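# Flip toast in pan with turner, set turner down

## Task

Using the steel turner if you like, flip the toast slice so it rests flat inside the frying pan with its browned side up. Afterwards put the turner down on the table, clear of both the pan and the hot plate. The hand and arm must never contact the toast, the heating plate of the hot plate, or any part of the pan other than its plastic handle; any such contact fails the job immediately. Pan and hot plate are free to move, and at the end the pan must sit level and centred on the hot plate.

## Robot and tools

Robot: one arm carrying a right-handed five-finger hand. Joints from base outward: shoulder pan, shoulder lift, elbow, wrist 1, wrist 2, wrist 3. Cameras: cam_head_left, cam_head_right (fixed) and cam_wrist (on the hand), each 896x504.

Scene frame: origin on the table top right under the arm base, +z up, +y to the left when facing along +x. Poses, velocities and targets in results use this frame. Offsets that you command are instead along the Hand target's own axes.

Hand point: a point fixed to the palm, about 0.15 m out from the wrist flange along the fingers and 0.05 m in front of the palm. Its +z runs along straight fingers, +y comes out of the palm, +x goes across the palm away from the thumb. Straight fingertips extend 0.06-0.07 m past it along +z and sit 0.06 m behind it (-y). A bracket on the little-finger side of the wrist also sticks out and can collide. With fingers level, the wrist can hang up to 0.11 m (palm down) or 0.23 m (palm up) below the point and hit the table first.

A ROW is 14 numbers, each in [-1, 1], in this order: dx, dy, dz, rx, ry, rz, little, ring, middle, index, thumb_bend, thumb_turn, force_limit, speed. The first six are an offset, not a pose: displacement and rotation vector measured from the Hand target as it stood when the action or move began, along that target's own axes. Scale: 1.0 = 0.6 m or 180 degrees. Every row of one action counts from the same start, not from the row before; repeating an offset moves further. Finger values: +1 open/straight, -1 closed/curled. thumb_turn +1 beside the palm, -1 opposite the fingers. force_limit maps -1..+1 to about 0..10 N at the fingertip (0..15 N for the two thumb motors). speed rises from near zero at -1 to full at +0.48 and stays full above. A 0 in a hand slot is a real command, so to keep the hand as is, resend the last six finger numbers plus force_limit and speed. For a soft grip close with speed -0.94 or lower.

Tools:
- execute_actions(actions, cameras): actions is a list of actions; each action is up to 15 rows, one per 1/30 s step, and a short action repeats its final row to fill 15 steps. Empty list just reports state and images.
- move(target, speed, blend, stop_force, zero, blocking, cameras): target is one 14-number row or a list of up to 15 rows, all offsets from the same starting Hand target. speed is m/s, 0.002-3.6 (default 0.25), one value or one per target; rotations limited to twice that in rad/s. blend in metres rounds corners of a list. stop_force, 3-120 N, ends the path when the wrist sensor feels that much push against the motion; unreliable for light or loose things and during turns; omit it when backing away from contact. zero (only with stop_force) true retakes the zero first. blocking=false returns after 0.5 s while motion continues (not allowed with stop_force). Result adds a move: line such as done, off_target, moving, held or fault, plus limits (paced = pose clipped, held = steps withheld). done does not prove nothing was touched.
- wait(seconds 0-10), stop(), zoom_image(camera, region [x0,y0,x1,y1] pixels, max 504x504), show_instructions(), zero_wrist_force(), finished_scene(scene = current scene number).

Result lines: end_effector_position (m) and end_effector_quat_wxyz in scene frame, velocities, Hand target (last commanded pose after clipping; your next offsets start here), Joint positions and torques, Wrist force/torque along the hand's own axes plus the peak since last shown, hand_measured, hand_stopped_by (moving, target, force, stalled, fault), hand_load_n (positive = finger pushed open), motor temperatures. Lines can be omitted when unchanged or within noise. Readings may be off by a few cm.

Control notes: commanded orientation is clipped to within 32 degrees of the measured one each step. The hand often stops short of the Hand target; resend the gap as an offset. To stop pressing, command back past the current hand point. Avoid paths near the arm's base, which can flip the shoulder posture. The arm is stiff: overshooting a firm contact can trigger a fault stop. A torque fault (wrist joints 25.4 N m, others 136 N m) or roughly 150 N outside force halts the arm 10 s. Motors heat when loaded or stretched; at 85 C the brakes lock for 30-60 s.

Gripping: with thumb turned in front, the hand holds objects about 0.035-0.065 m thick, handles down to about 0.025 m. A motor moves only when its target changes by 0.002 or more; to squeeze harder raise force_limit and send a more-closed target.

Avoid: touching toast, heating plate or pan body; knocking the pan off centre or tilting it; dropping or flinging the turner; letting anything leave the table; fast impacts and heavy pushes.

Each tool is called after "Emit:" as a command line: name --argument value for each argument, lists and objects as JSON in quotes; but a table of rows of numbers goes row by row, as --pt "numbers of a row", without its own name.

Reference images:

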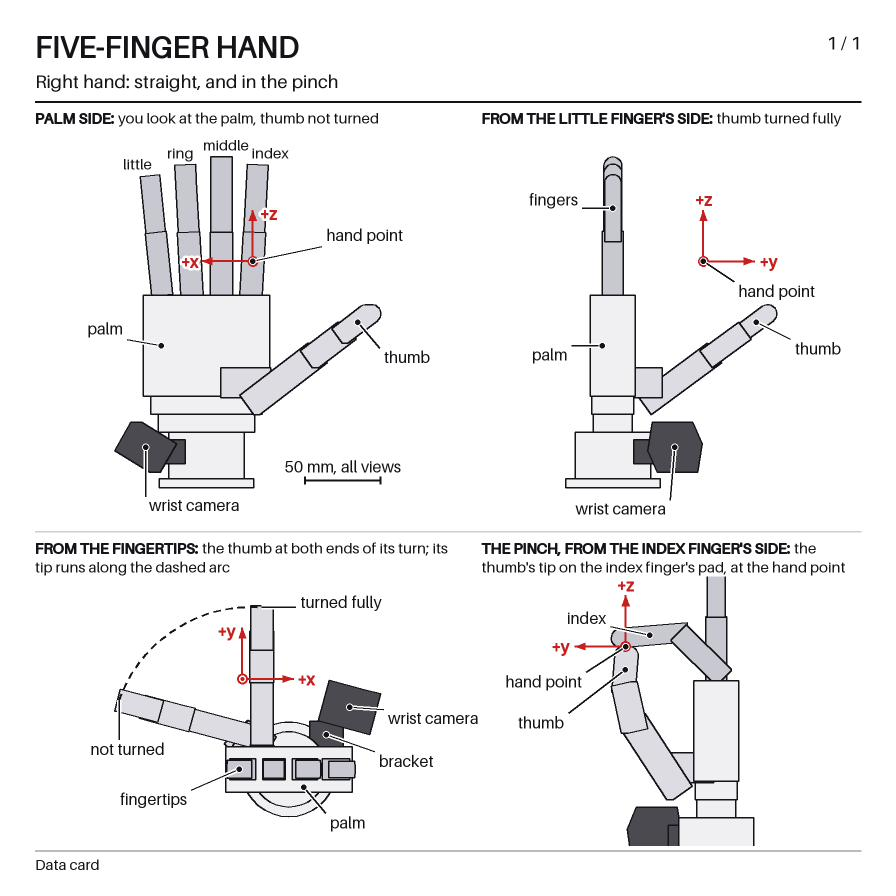

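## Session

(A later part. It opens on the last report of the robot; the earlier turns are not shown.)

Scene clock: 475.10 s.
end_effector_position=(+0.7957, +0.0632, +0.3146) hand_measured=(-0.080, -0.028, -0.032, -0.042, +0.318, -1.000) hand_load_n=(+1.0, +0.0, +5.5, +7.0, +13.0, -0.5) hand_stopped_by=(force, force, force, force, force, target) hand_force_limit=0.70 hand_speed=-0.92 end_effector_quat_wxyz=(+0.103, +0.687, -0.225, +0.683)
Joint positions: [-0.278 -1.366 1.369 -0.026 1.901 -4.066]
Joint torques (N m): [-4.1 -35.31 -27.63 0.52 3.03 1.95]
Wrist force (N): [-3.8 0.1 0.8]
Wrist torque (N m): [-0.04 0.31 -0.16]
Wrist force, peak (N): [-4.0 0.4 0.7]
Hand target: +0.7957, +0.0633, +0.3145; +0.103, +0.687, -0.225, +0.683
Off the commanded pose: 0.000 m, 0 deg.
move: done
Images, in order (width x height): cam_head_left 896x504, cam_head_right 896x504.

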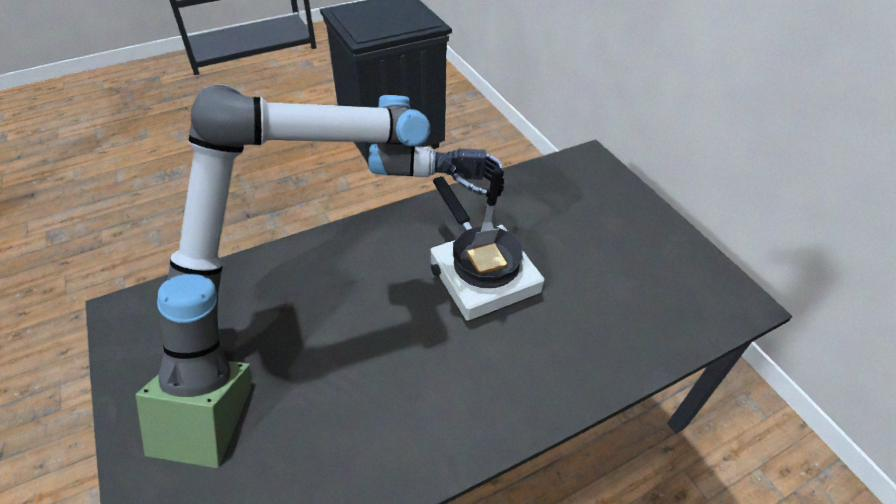

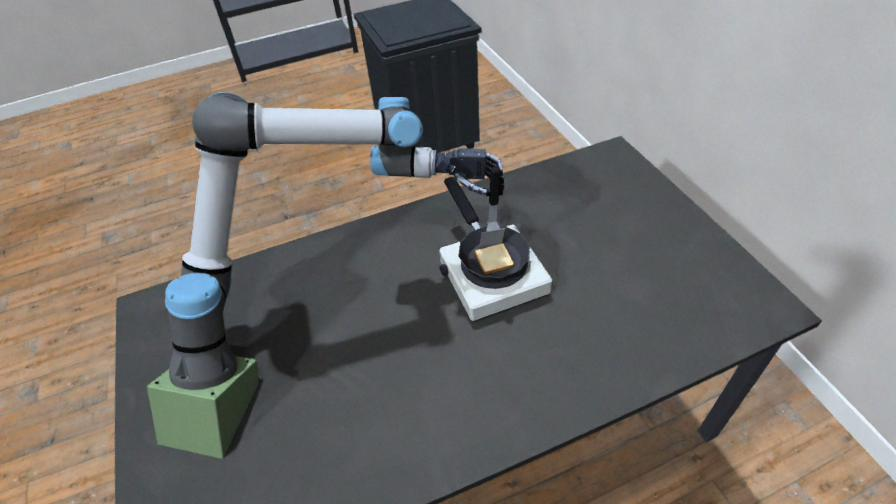

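Emit:
move --target '[0.01013, 0.05548, 0.01487, 0, 0, 0, -0.35, -0.35, -0.35, -0.35, -0.2, -1, 0.7, -0.92]' --speed 0.05 --cameras '["cam_head_left", "cam_head_right"]'

Emit:
zoom_image --camera "cam_head_left" --region '[440, 200, 530, 290]'

Emit:
zoom_image --camera "cam_head_right" --region '[445, 200, 535, 290]'

Scene clock: 480.17 s.
end_effector_position=(+0.7885, +0.0291, +0.3147) hand_measured=(-0.080, -0.028, -0.032, -0.042, +0.318, -1.000) hand_load_n=(+0.0, +1.0, +6.5, +6.0, +12.0, +0.5) hand_stopped_by=(force, force, force, force, force, target) hand_force_limit=0.70 hand_speed=-0.92 end_effector_quat_wxyz=(+0.103, +0.687, -0.225, +0.683)
Joint positions: [-0.344 -1.386 1.432 -0.068 1.835 -4.064]
Joint torques (N m): [-4.29 -28.55 -25.16 1.4 2.57 1.63]
Wrist force (N): [-4.2 0.0 0.8]
Wrist torque (N m): [-0.07 0.37 -0.07]
Wrist force, peak (N): [-4.4 -0.3 0.9]
Hand target: +0.7885, +0.0291, +0.3146; +0.103, +0.687, -0.225, +0.683
Off the commanded pose: 0.000 m, 0 deg.
move: done
Images, in order (width x height): cam_head_left 896x504, cam_head_right 896x504.

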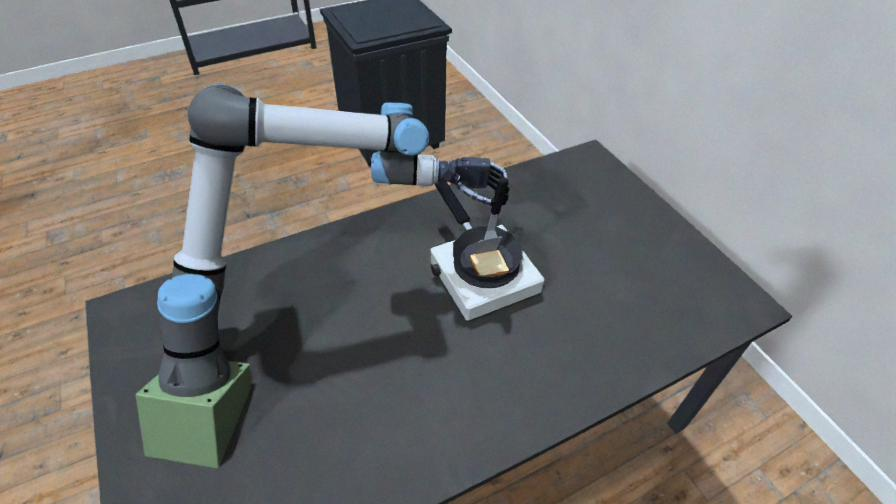

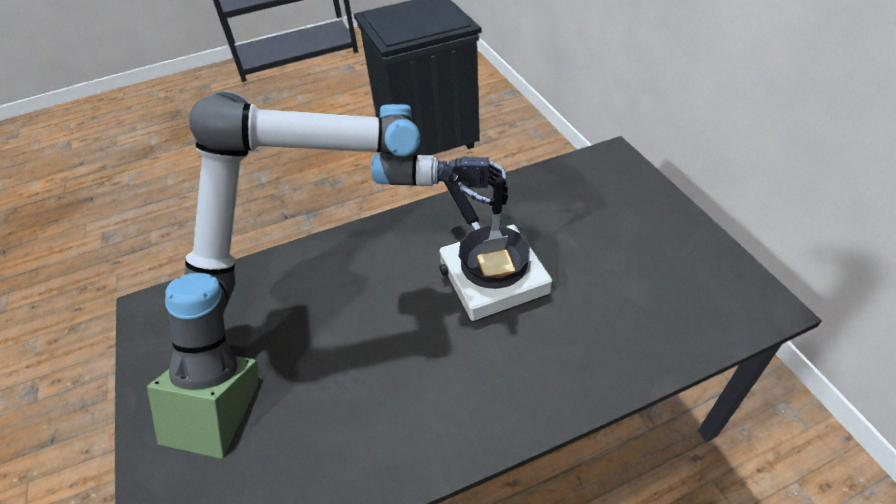

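Scaled by 5.600.

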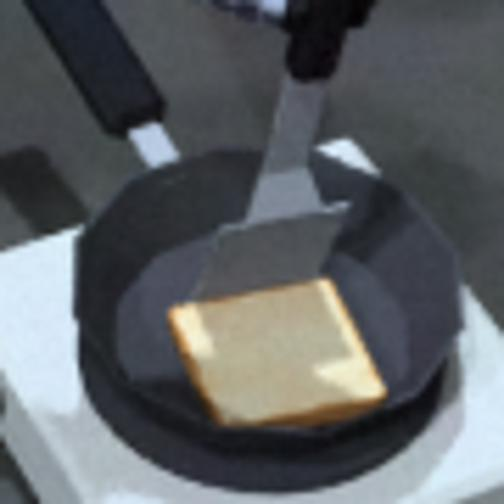

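Scaled by 5.600.

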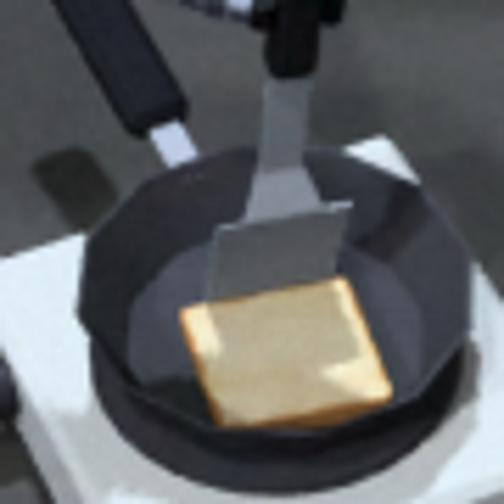

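Emit:
move --target '[0.00521, 0.03069, -0.0004, 0, 0, 0, -0.35, -0.35, -0.35, -0.35, -0.2, -1, 0.7, -0.92]' --speed 0.04 --cameras '["cam_head_left", "cam_head_right"]'

Emit:
zoom_image --camera "cam_head_left" --region '[440, 200, 530, 290]'

Emit:
zoom_image --camera "cam_head_right" --region '[445, 200, 535, 290]'

Scene clock: 487.17 s.
end_effector_position=(+0.7799, +0.0125, +0.3148) hand_measured=(-0.080, -0.028, -0.032, -0.042, +0.318, -1.000) hand_load_n=(+0.0, +1.0, +7.0, +6.0, +12.5, +0.0) hand_stopped_by=(force, force, force, force, force, target) hand_force_limit=0.70 hand_speed=-0.92 end_effector_quat_wxyz=(+0.103, +0.687, -0.225, +0.683) end_effector_velocity=(+0.001, +0.003, +0.002) end_effector_angular_velocity=(+0.000, -0.003, -0.001)
Joint positions: [-0.379 -1.405 1.477 -0.094 1.8 -4.063]
Joint velocities: [0.005 0.001 -0.008 0.005 0.006 0]
Joint torques (N m): [-1.74 -24.26 -28.98 1.17 2.55 1.82]
Wrist force (N): [-3.7 0.5 0.5]
Wrist torque (N m): [0.04 0.32 -0.07]
Wrist force, peak (N): [-4.4 -0.2 0.8]
Hand target: +0.7799, +0.0125, +0.3146; +0.103, +0.687, -0.225, +0.683
Off the commanded pose: 0.000 m, 0 deg.
move: done
Images, in order (width x height): cam_head_left 896x504, cam_head_right 896x504.

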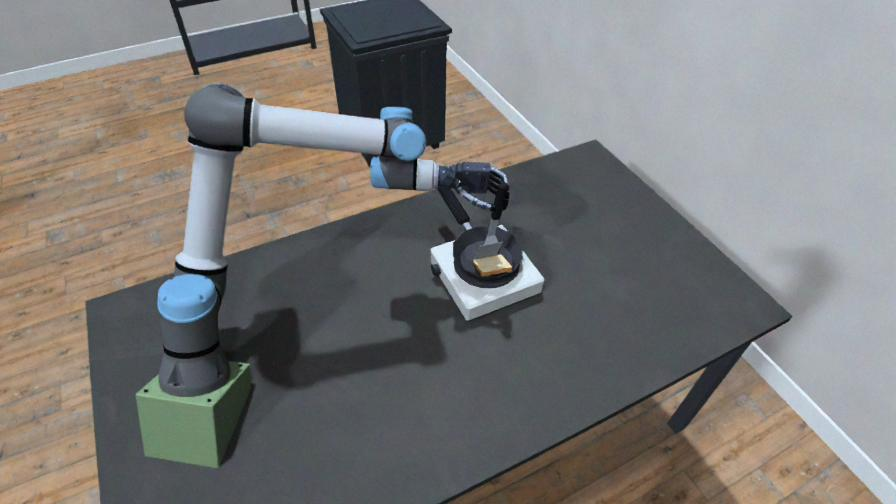

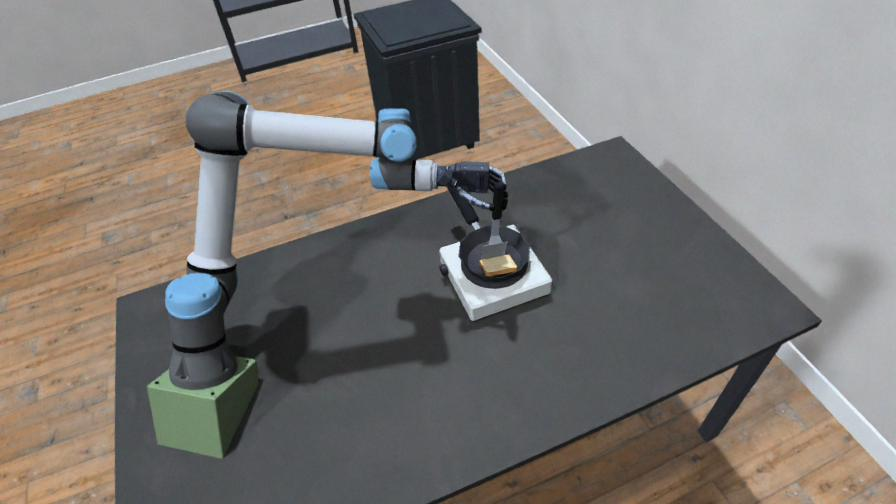

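Scaled by 5.600.

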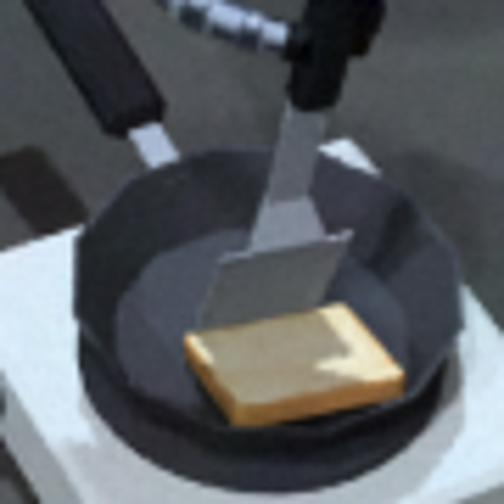

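Scaled by 5.600.

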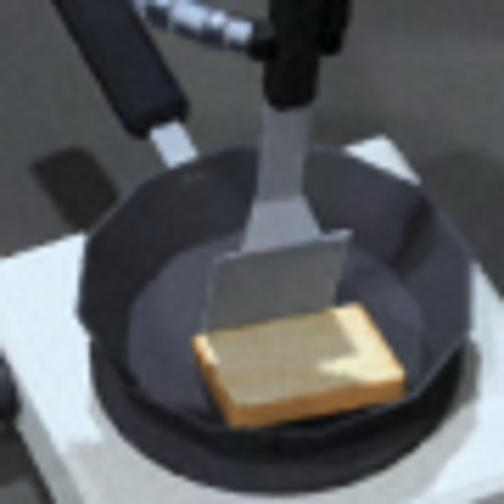

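Emit:
move --target '[0.00289, 0.01585, 0.00425, 0, 0, 0, -0.35, -0.35, -0.35, -0.35, -0.2, -1, 0.7, -0.92]' --speed 0.03 --cameras '["cam_head_left", "cam_head_right"]'

Emit:
zoom_image --camera "cam_head_left" --region '[440, 200, 530, 290]'

Emit:
zoom_image --camera "cam_head_right" --region '[445, 200, 535, 290]'

Scene clock: 491.20 s.
end_effector_position=(+0.7778, +0.0026, +0.3146) hand_measured=(-0.080, -0.028, -0.032, -0.042, +0.318, -1.000) hand_load_n=(+0.0, +1.0, +6.5, +6.0, +12.5, +0.0) hand_stopped_by=(force, force, force, force, force, target) hand_force_limit=0.70 hand_speed=-0.92 end_effector_quat_wxyz=(+0.103, +0.687, -0.225, +0.683)
Joint positions: [-0.398 -1.409 1.493 -0.106 1.781 -4.063]
Joint torques (N m): [-4.95 -40.39 -27.67 -0.33 2.72 1.85]
Wrist force (N): [-3.8 0.5 0.8]
Wrist torque (N m): [0.03 0.36 -0.10]
Wrist force, peak (N): [-4.0 0.5 0.9]
Hand target: +0.7778, +0.0027, +0.3146; +0.103, +0.687, -0.225, +0.683
Off the commanded pose: 0.000 m, 0 deg.
move: done
Images, in order (width x height): cam_head_left 896x504, cam_head_right 896x504.

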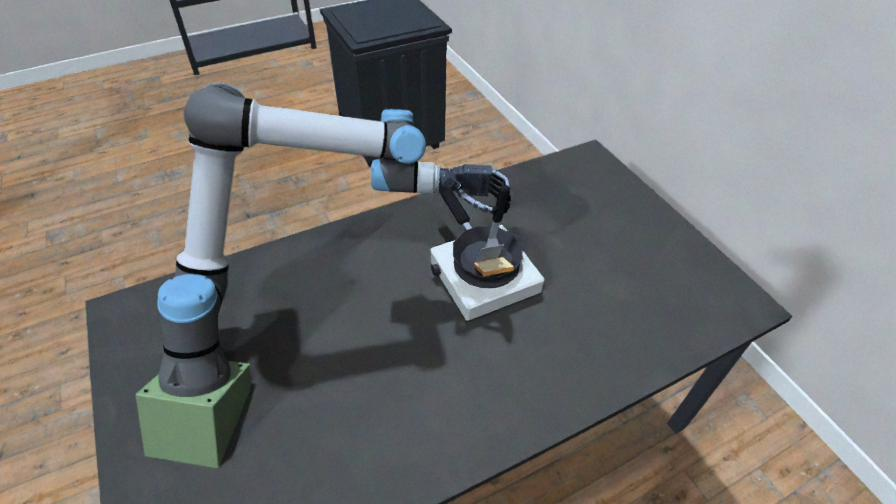

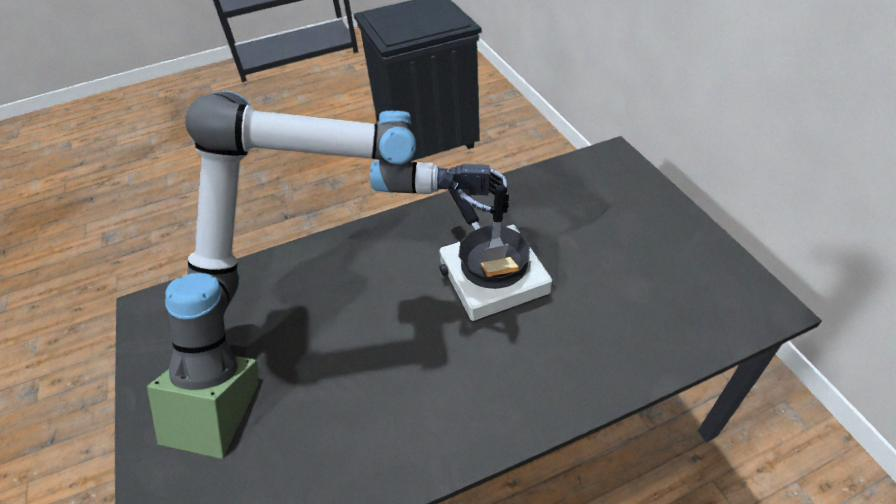

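Scaled by 5.600.

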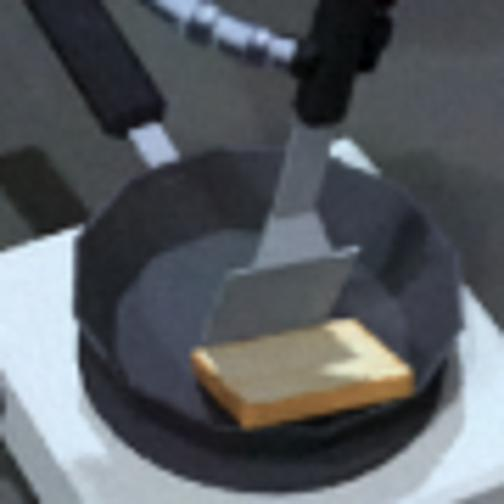

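Scaled by 5.600.

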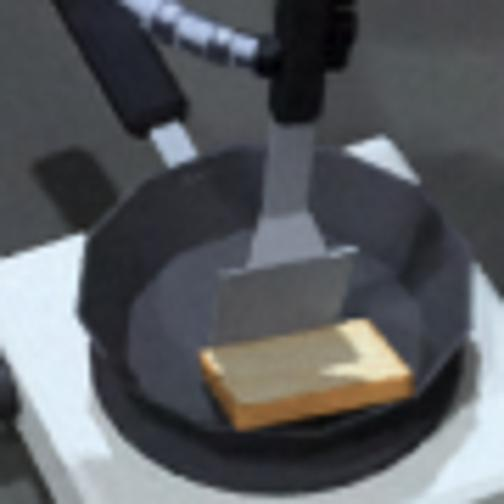

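Emit:
move --target '[0.00231, 0.01268, 0.0034, 0, 0, 0, -0.35, -0.35, -0.35, -0.35, -0.2, -1, 0.7, -0.92]' --speed 0.03 --cameras '["cam_head_left", "cam_head_right"]'

Emit:
zoom_image --camera "cam_head_left" --region '[440, 200, 530, 290]'

Emit:
zoom_image --camera "cam_head_right" --region '[445, 200, 535, 290]'

Scene clock: 496.03 s.
end_effector_position=(+0.7761, -0.0053, +0.3146) hand_measured=(-0.080, -0.028, -0.032, -0.042, +0.318, -1.000) hand_load_n=(+0.0, +1.0, +6.5, +6.0, +12.0, +0.0) hand_stopped_by=(force, force, force, force, force, target) hand_force_limit=0.70 hand_speed=-0.92 end_effector_quat_wxyz=(+0.103, +0.687, -0.225, +0.683)
Joint positions: [-0.414 -1.411 1.505 -0.115 1.765 -4.063]
Joint torques (N m): [-0.17 -41.78 -27.38 -1.67 2.35 2.02]
Wrist force (N): [-3.6 0.5 0.7]
Wrist torque (N m): [0.03 0.35 -0.08]
Wrist force, peak (N): [-3.9 0.6 0.7]
Hand target: +0.7762, -0.0051, +0.3146; +0.103, +0.687, -0.225, +0.683
Off the commanded pose: 0.000 m, 0 deg.
move: done
Images, in order (width x height): cam_head_left 896x504, cam_head_right 896x504.

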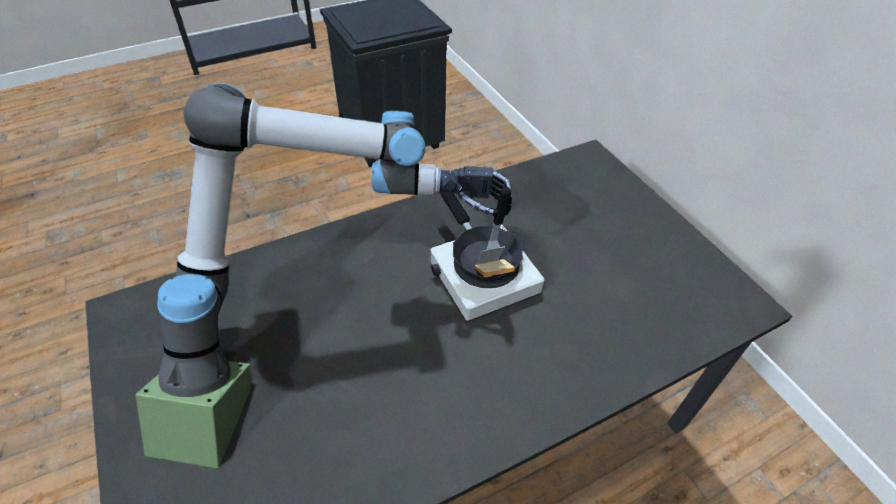

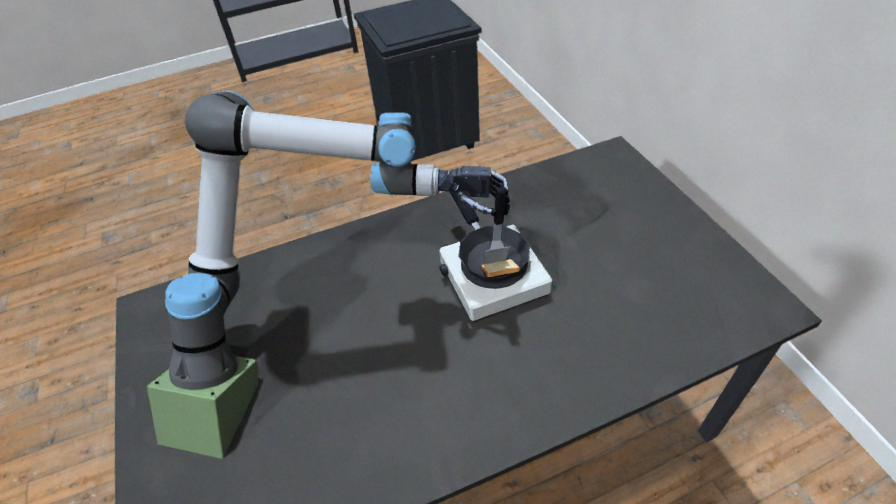

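Scaled by 5.600.

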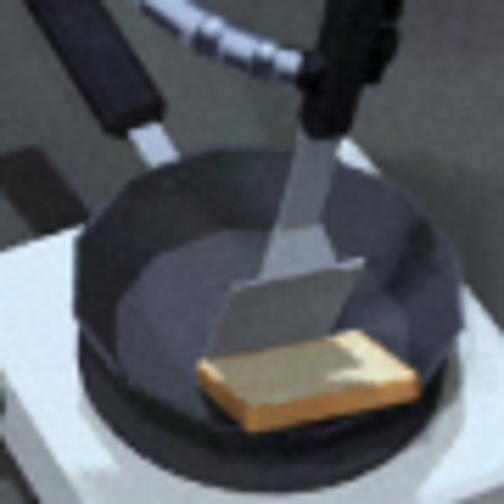

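Scaled by 5.600.

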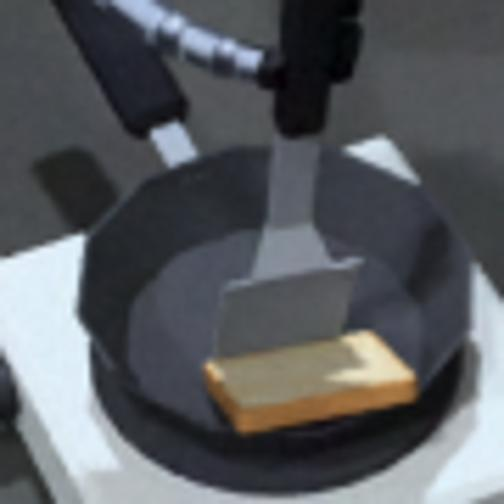

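Emit:
move --target '[-0.00434, -0.02378, -0.00637, 0, 0, 0, -0.35, -0.35, -0.35, -0.35, -0.2, -1, 0.7, -0.92]' --speed 0.012 --cameras '["cam_head_left", "cam_head_right"]'

Emit:
zoom_image --camera "cam_head_left" --region '[440, 200, 530, 290]'

Emit:
zoom_image --camera "cam_head_right" --region '[445, 200, 535, 290]'

Scene clock: 500.50 s.
end_effector_position=(+0.7793, +0.0097, +0.3146) hand_measured=(-0.080, -0.028, -0.032, -0.042, +0.318, -1.000) hand_load_n=(+0.0, +0.5, +6.5, +6.0, +12.5, +0.0) hand_stopped_by=(force, force, force, force, force, target) hand_force_limit=0.70 hand_speed=-0.92 end_effector_quat_wxyz=(+0.103, +0.687, -0.225, +0.683)
Joint positions: [-0.384 -1.406 1.481 -0.097 1.795 -4.063]
Joint torques (N m): [-18.48 -24.56 -16.09 -0.03 0.29 -2.22]
Wrist force (N): [-3.7 0.6 0.6]
Wrist torque (N m): [0.04 0.33 -0.09]
Wrist force, peak (N): [-3.9 0.8 0.8]
Hand target: +0.7793, +0.0096, +0.3146; +0.103, +0.687, -0.225, +0.683
Off the commanded pose: 0.000 m, 0 deg.
move: done
Images, in order (width x height): cam_head_left 896x504, cam_head_right 896x504.

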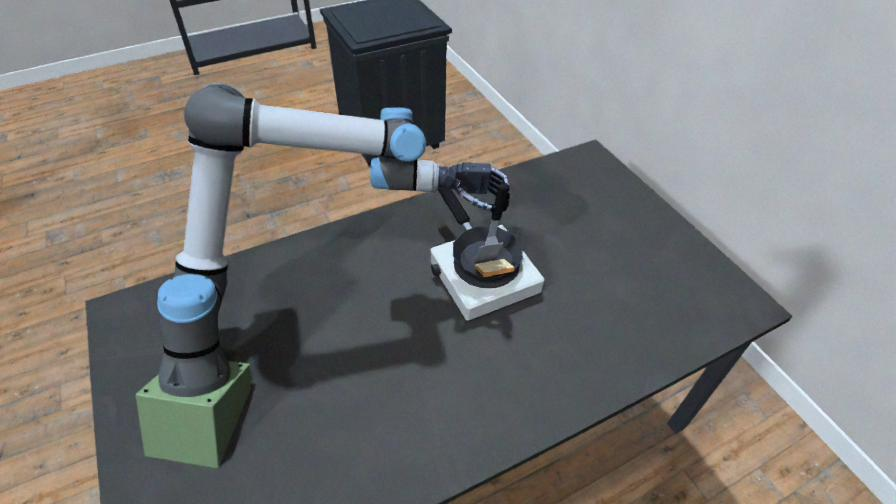

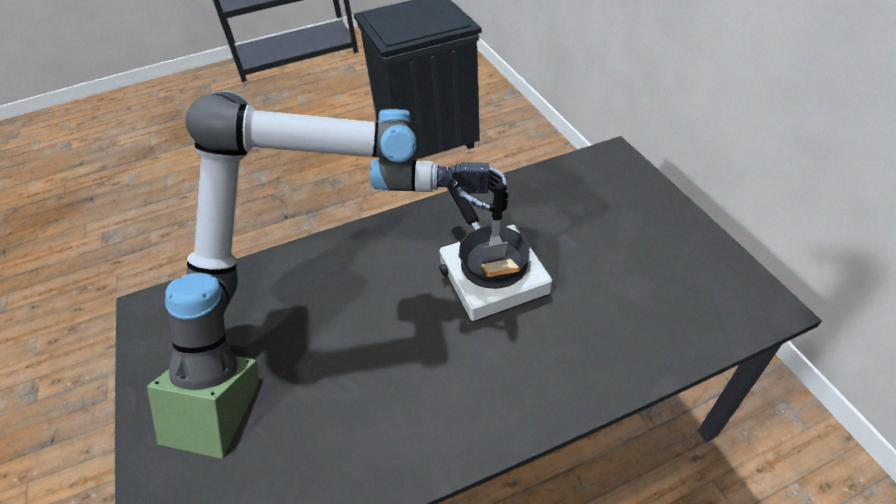

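Scaled by 5.600.

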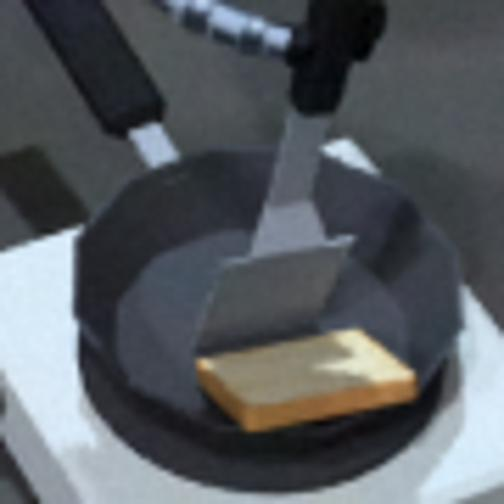

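Scaled by 5.600.

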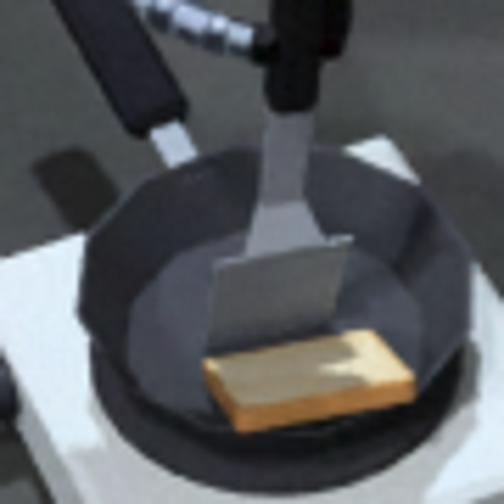

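Emit:
move --pt "0.18055 -0.03075 -0.00823 0 0 0 -0.35 -0.35 -0.35 -0.35 -0.2 -1 0.7 -0.92" --pt "0.04142 0.32517 0.23602 0 -0.06901 0.25757 -0.35 -0.35 -0.35 -0.35 -0.2 -1 0.7 -0.92" --speed '[0.12, 0.2]' --blend '[0.02, 0]' --cameras '["all"]'

Emit:
zoom_image --camera "cam_head_left" --region '[440, 220, 540, 320]'

Emit:
zoom_image --camera "cam_head_right" --region '[440, 220, 540, 320]'

Scene clock: 522.13 s.
end_effector_position=(+0.8169, -0.2294, +0.3004) hand_measured=(-0.080, -0.028, -0.032, -0.042, +0.318, -1.000) hand_load_n=(+0.5, +0.5, +6.0, +6.0, +13.0, +0.0) hand_stopped_by=(force, force, force, force, force, target) hand_force_limit=0.70 hand_speed=-0.92 end_effector_quat_wxyz=(-0.198, +0.611, -0.486, +0.592)
Joint positions: [-0.9 -1.111 1.265 -0.062 1.097 -3.283]
Joint torques (N m): [-21.11 -31.79 -15.62 1.16 0.24 1.55]
Wrist force (N): [-1.9 2.3 1.8]
Wrist torque (N m): [0.02 0.19 -0.10]
Wrist force, peak (N): [-5.2 0.8 0.9]
Hand target: +0.8169, -0.2294, +0.3003; -0.198, +0.611, -0.486, +0.592
Off the commanded pose: 0.000 m, 0 deg.
move: done
camera_calibration:
cam_wrist: T_world_to_cam=[[-0.404267, -0.667164, -0.625668, 0.359048], [-0.462287, 0.739295, -0.489626, 0.694743], [0.789214, 0.0912983, -0.607294, -0.327853], [0, 0, 0, 1]] pos_world=[0.725068, -0.244143, 0.365707]

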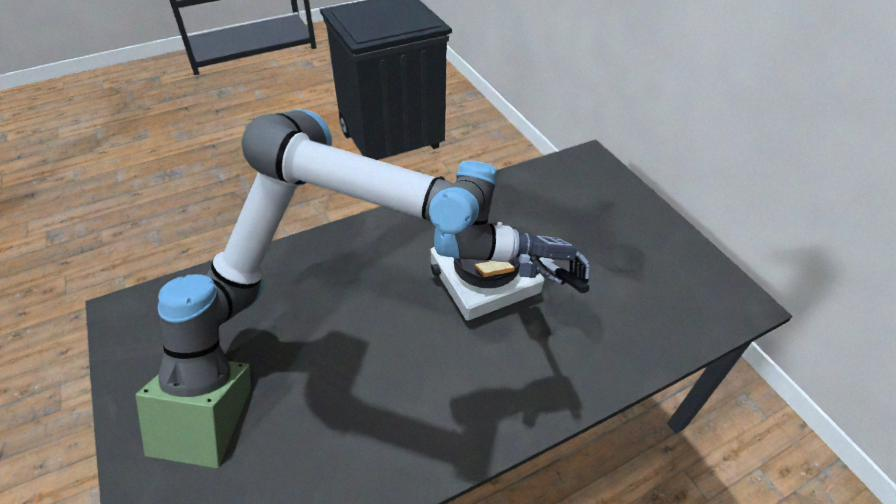

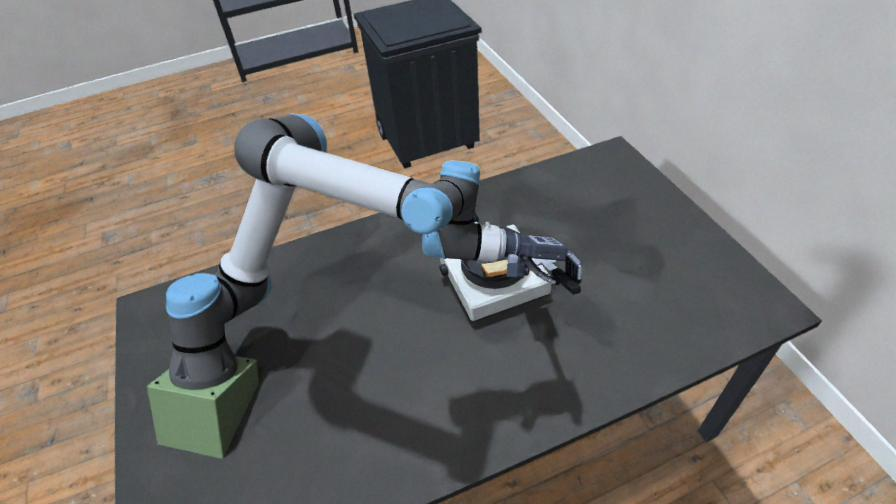

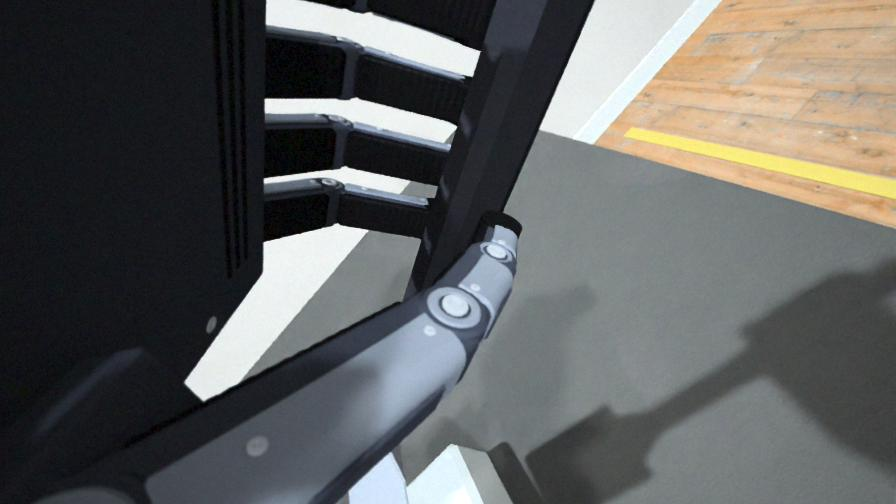

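Scaled by 5.040.

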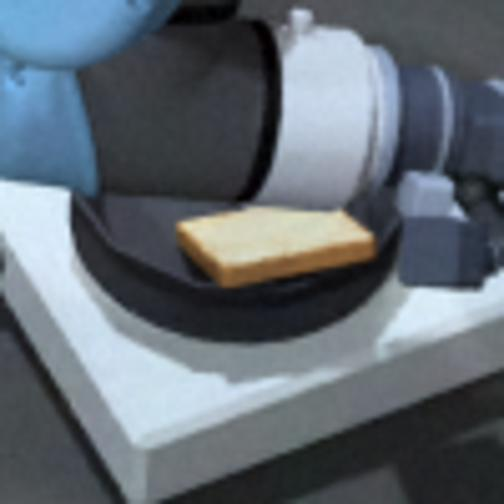

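Scaled by 5.040.

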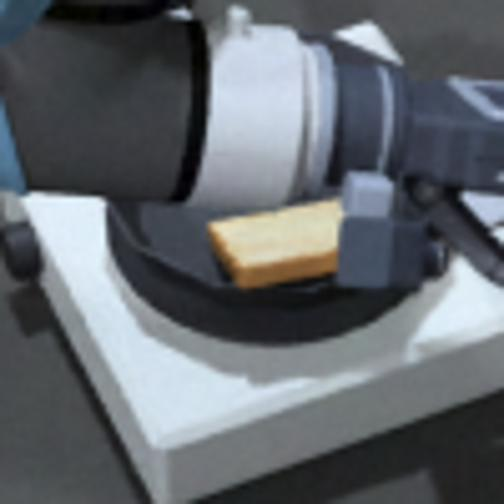

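Emit:
move --target '[-0.03886, 0.06007, 0.0161, 0, 0, 0, -0.35, -0.35, -0.35, -0.35, -0.2, -1, 0.7, -0.92]' --speed 0.08 --cameras '["cam_head_left", "cam_head_right"]'

Emit:
zoom_image --camera "cam_head_right" --region '[450, 220, 590, 330]'

Scene clock: 528.23 s.
end_effector_position=(+0.8169, -0.2295, +0.2561) hand_measured=(-0.080, -0.028, -0.032, -0.042, +0.318, -1.000) hand_load_n=(+0.5, +0.5, +6.0, +6.0, +13.0, +0.0) hand_stopped_by=(force, force, force, force, force, target) hand_force_limit=0.70 hand_speed=-0.92 end_effector_quat_wxyz=(-0.198, +0.611, -0.486, +0.592)
Joint positions: [-0.864 -1.088 1.332 -0.153 1.133 -3.279]
Joint torques (N m): [-28.07 -48.42 -26.24 1.16 -0.37 1.41]
Wrist force (N): [-2.0 3.0 1.4]
Wrist torque (N m): [0.13 0.25 -0.10]
Wrist force, peak (N): [-2.5 3.9 1.5]
Hand target: +0.8169, -0.2295, +0.2563; -0.198, +0.611, -0.486, +0.592
Off the commanded pose: 0.000 m, 0 deg.
move: done
Images, in order (width x height): cam_head_left 896x504, cam_head_right 896x504.

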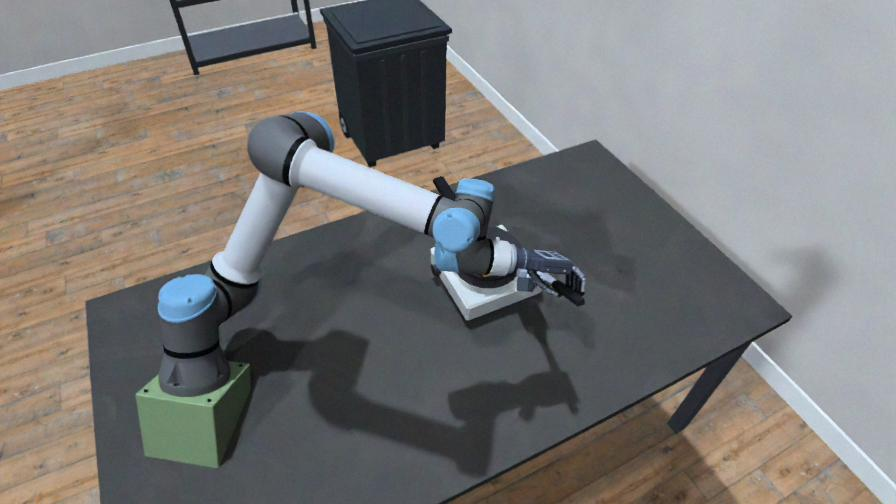

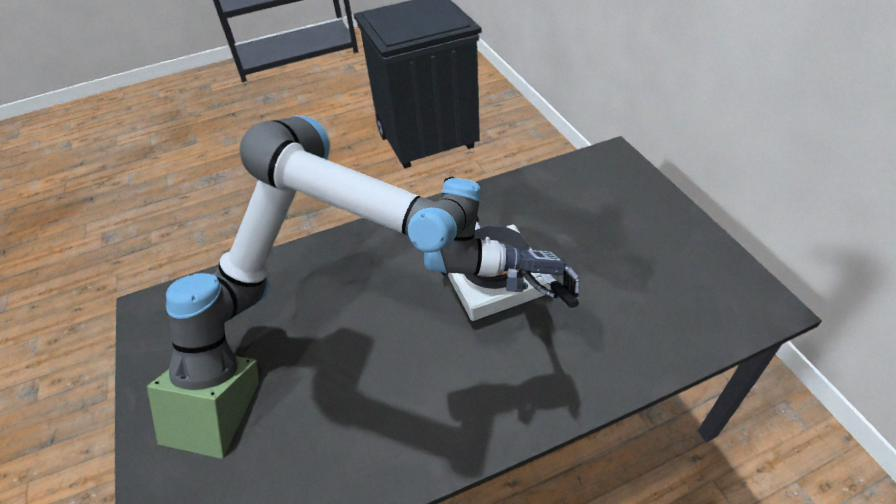

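Scaled by 3.600.

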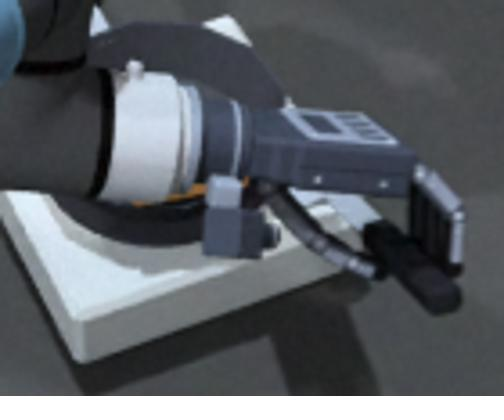

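Emit:
move --target '[-0.00265, 0.0041, 0.0011, 0, 0, 0, -0.35, -0.35, -0.35, -0.35, -0.2, -1, 0.7, -0.92]' --speed 0.03 --cameras '[]'

Emit:
move --target '[-0.00177, 0.00273, 0.00073, 0, 0, 0, -0.35, -0.35, -0.35, -0.35, -0.2, -1, 0.7, -0.92]' --speed 0.03 --cameras '[]'

Scene clock: 536.43 s.
end_effector_position=(+0.8169, -0.2295, +0.2532) hand_measured=(-0.080, -0.028, -0.032, -0.042, +0.318, -1.000) hand_load_n=(+0.5, +0.5, +6.0, +6.0, +13.0, +0.0) hand_stopped_by=(force, force, force, force, force, target) hand_force_limit=0.70 hand_speed=-0.92 end_effector_quat_wxyz=(-0.198, +0.611, -0.486, +0.592)
Joint positions: [-0.861 -1.086 1.336 -0.16 1.135 -3.279]
Joint torques (N m): [-17.96 -26.98 -17.89 -2.19 1.72 2.34]
Wrist force (N): [-2.2 3.1 1.6]
Wrist torque (N m): [0.13 0.26 -0.12]
Wrist force, peak (N): [-2.0 3.4 1.7]
Hand target: +0.8169, -0.2295, +0.2533; -0.198, +0.611, -0.486, +0.592
Off the commanded pose: 0.000 m, 0 deg.
move: done
No camera images: "cameras" was empty.

Scene clock: 537.13 s.
end_effector_position=(+0.8169, -0.2295, +0.2512) hand_measured=(-0.080, -0.028, -0.032, -0.042, +0.318, -1.000) hand_load_n=(+0.5, +0.0, +6.5, +6.0, +13.0, +0.0) hand_stopped_by=(force, force, force, force, force, target) hand_force_limit=0.70 hand_speed=-0.92 end_effector_quat_wxyz=(-0.198, +0.611, -0.486, +0.592)
Joint positions: [-0.859 -1.085 1.339 -0.163 1.137 -3.278]
Joint torques (N m): [-16.55 -27.26 -16.52 -2.65 1.84 2.28]
Wrist force (N): [-2.0 3.2 1.5]
Wrist torque (N m): [0.16 0.23 -0.10]
Wrist force, peak (N): [-1.9 3.4 1.7]
Hand target: +0.8169, -0.2295, +0.2513; -0.198, +0.611, -0.486, +0.592
Off the commanded pose: 0.000 m, 0 deg.
move: done
No camera images: "cameras" was empty.

Emit:
move --target '[-0.00133, 0.00205, 0.00055, 0, 0, 0, -0.35, -0.35, -0.35, -0.35, -0.2, -1, 0.7, -0.92]' --speed 0.03 --cameras '[]'

Emit:
move --target '[-0.00133, 0.00205, 0.00055, 0, 0, 0, -0.35, -0.35, -0.35, -0.35, -0.2, -1, 0.7, -0.92]' --speed 0.03 --cameras '[]'

Scene clock: 540.10 s.
end_effector_position=(+0.8169, -0.2295, +0.2498) hand_measured=(-0.080, -0.028, -0.032, -0.042, +0.318, -1.000) hand_load_n=(+0.5, +0.0, +6.5, +6.0, +13.0, +0.5) hand_stopped_by=(force, force, force, force, force, target) hand_force_limit=0.70 hand_speed=-0.92 end_effector_quat_wxyz=(-0.198, +0.611, -0.486, +0.592)
Joint positions: [-0.858 -1.084 1.34 -0.166 1.138 -3.278]
Joint torques (N m): [-14.98 -25.72 -15.21 -2.91 2.19 2.24]
Wrist force (N): [-1.9 3.3 1.4]
Wrist torque (N m): [0.19 0.23 -0.09]
Wrist force, peak (N): [-2.1 3.3 1.7]
Hand target: +0.8169, -0.2295, +0.2498; -0.198, +0.611, -0.486, +0.592
Off the commanded pose: 0.000 m, 0 deg.
move: done
No camera images: "cameras" was empty.

Scene clock: 540.80 s.
end_effector_position=(+0.8169, -0.2295, +0.2483) hand_measured=(-0.080, -0.028, -0.032, -0.042, +0.318, -1.000) hand_load_n=(+0.5, +0.5, +6.5, +6.0, +12.5, +0.0) hand_stopped_by=(force, force, force, force, force, target) hand_force_limit=0.70 hand_speed=-0.92 end_effector_quat_wxyz=(-0.198, +0.611, -0.486, +0.592)
Joint positions: [-0.857 -1.083 1.342 -0.17 1.139 -3.278]
Joint torques (N m): [-15.4 -25.65 -14.49 -2.64 1.93 2.17]
Wrist force (N): [-1.2 2.5 1.4]
Wrist torque (N m): [0.13 0.18 0.03]
Wrist force, peak (N): [-1.9 3.3 1.4]
Hand target: +0.8169, -0.2295, +0.2483; -0.198, +0.611, -0.486, +0.592
Off the commanded pose: 0.000 m, 0 deg.
move: done
No camera images: "cameras" was empty.

Emit:
move --pt "0.03241 -0.0501 -0.01343 0 0 0 -0.35 -0.35 -0.35 -0.35 -0.2 -1 0.7 -0.92" --pt "0.11 0.03262 -0.13483 0 0 0 -0.35 -0.35 -0.35 -0.35 -0.2 -1 0.7 -0.92" --pt "0.09622 0.05392 -0.12913 0 0 0 -0.35 -0.35 -0.35 -0.35 -0.2 -1 0.7 -0.92" --speed '[0.1, 0.12, 0.05]' --cameras '["all"]'

Emit:
zoom_image --camera "cam_head_left" --region '[460, 245, 530, 315]'

Emit:
zoom_image --camera "cam_head_right" --region '[465, 245, 535, 315]'

Scene clock: 550.60 s.
end_effector_position=(+0.7241, -0.2660, +0.2693) hand_measured=(-0.080, -0.028, -0.032, -0.042, +0.318, -1.000) hand_load_n=(+0.5, +0.0, +6.0, +6.0, +13.0, +0.5) hand_stopped_by=(force, force, force, force, force, target) hand_force_limit=0.70 hand_speed=-0.92 end_effector_quat_wxyz=(-0.198, +0.611, -0.486, +0.592) end_effector_velocity=(+0.000, +0.001, +0.001) end_effector_angular_velocity=(+0.003, +0.001, +0.000)
Joint positions: [-1.028 -1.205 1.577 -0.272 0.969 -3.297]
Joint velocities: [-0.001 -0.001 -0.002 0.005 -0.003 0.001]
Joint torques (N m): [-26.9 -38.05 -27.41 1.05 -0.92 1.92]
Wrist force (N): [-2.0 2.4 1.7]
Wrist torque (N m): [0.05 0.28 -0.12]
Wrist force, peak (N): [-2.5 4.2 1.7]
Hand target: +0.7241, -0.2660, +0.2695; -0.198, +0.611, -0.486, +0.592
Off the commanded pose: 0.000 m, 0 deg.
move: done
camera_calibration:
cam_wrist: T_world_to_cam=[[-0.40442, -0.666776, -0.625982, 0.277965], [-0.462331, 0.739607, -0.489113, 0.663616], [0.78911, 0.0916035, -0.607383, -0.269979], [0, 0, 0, 1]] pos_world=[0.632268, -0.280744, 0.334604]

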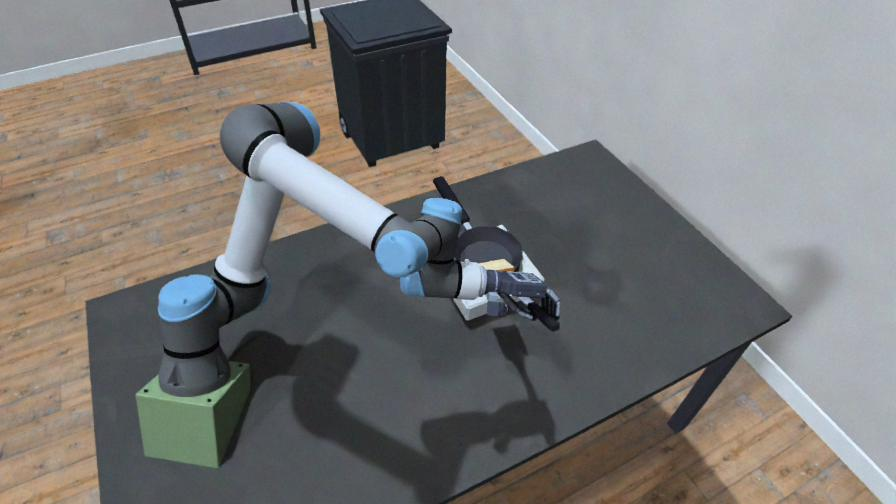

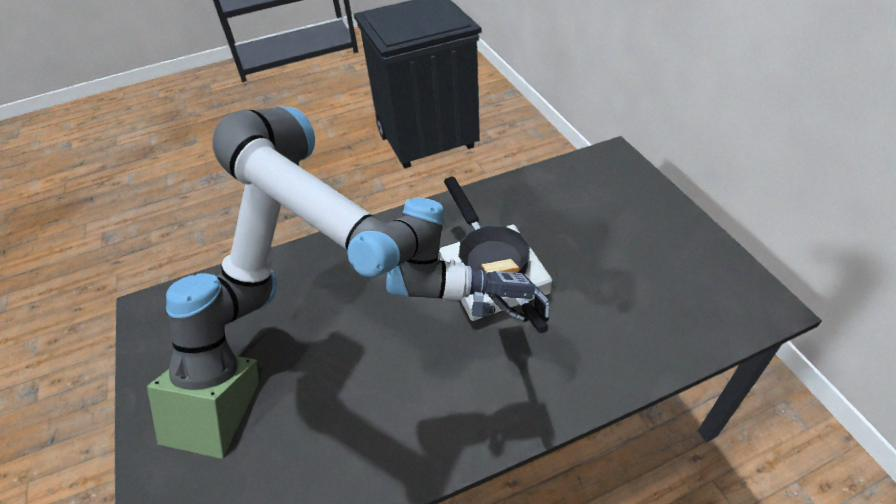

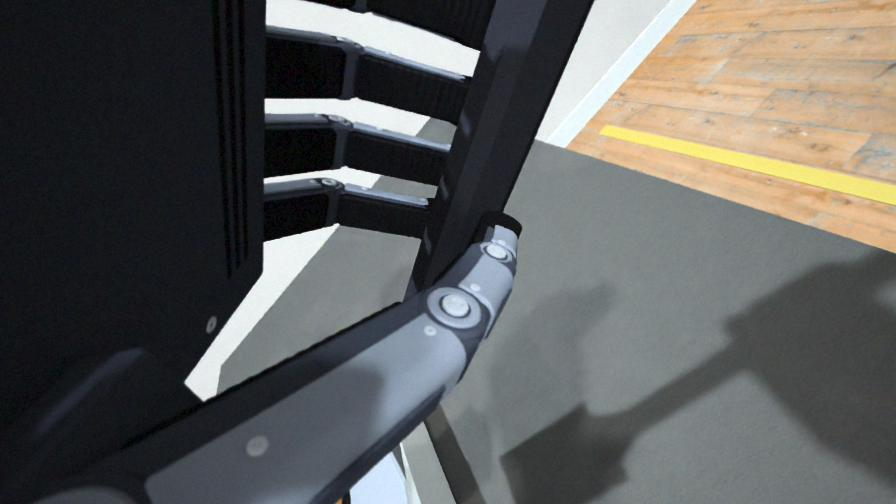

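Scaled by 7.200.

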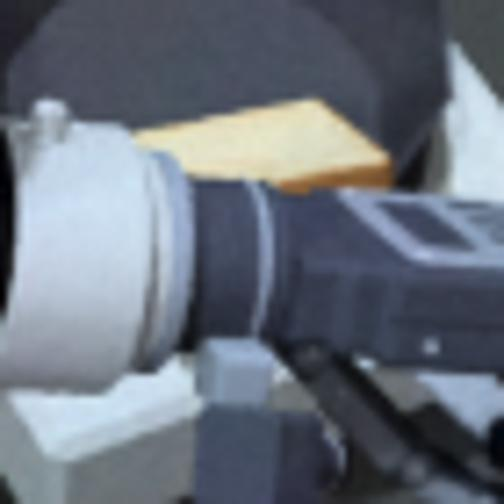

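Scaled by 7.200.

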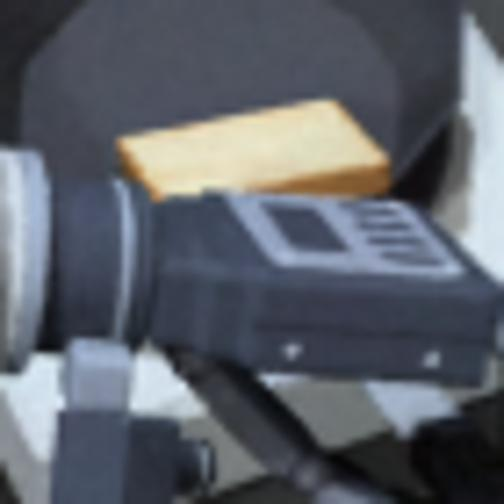

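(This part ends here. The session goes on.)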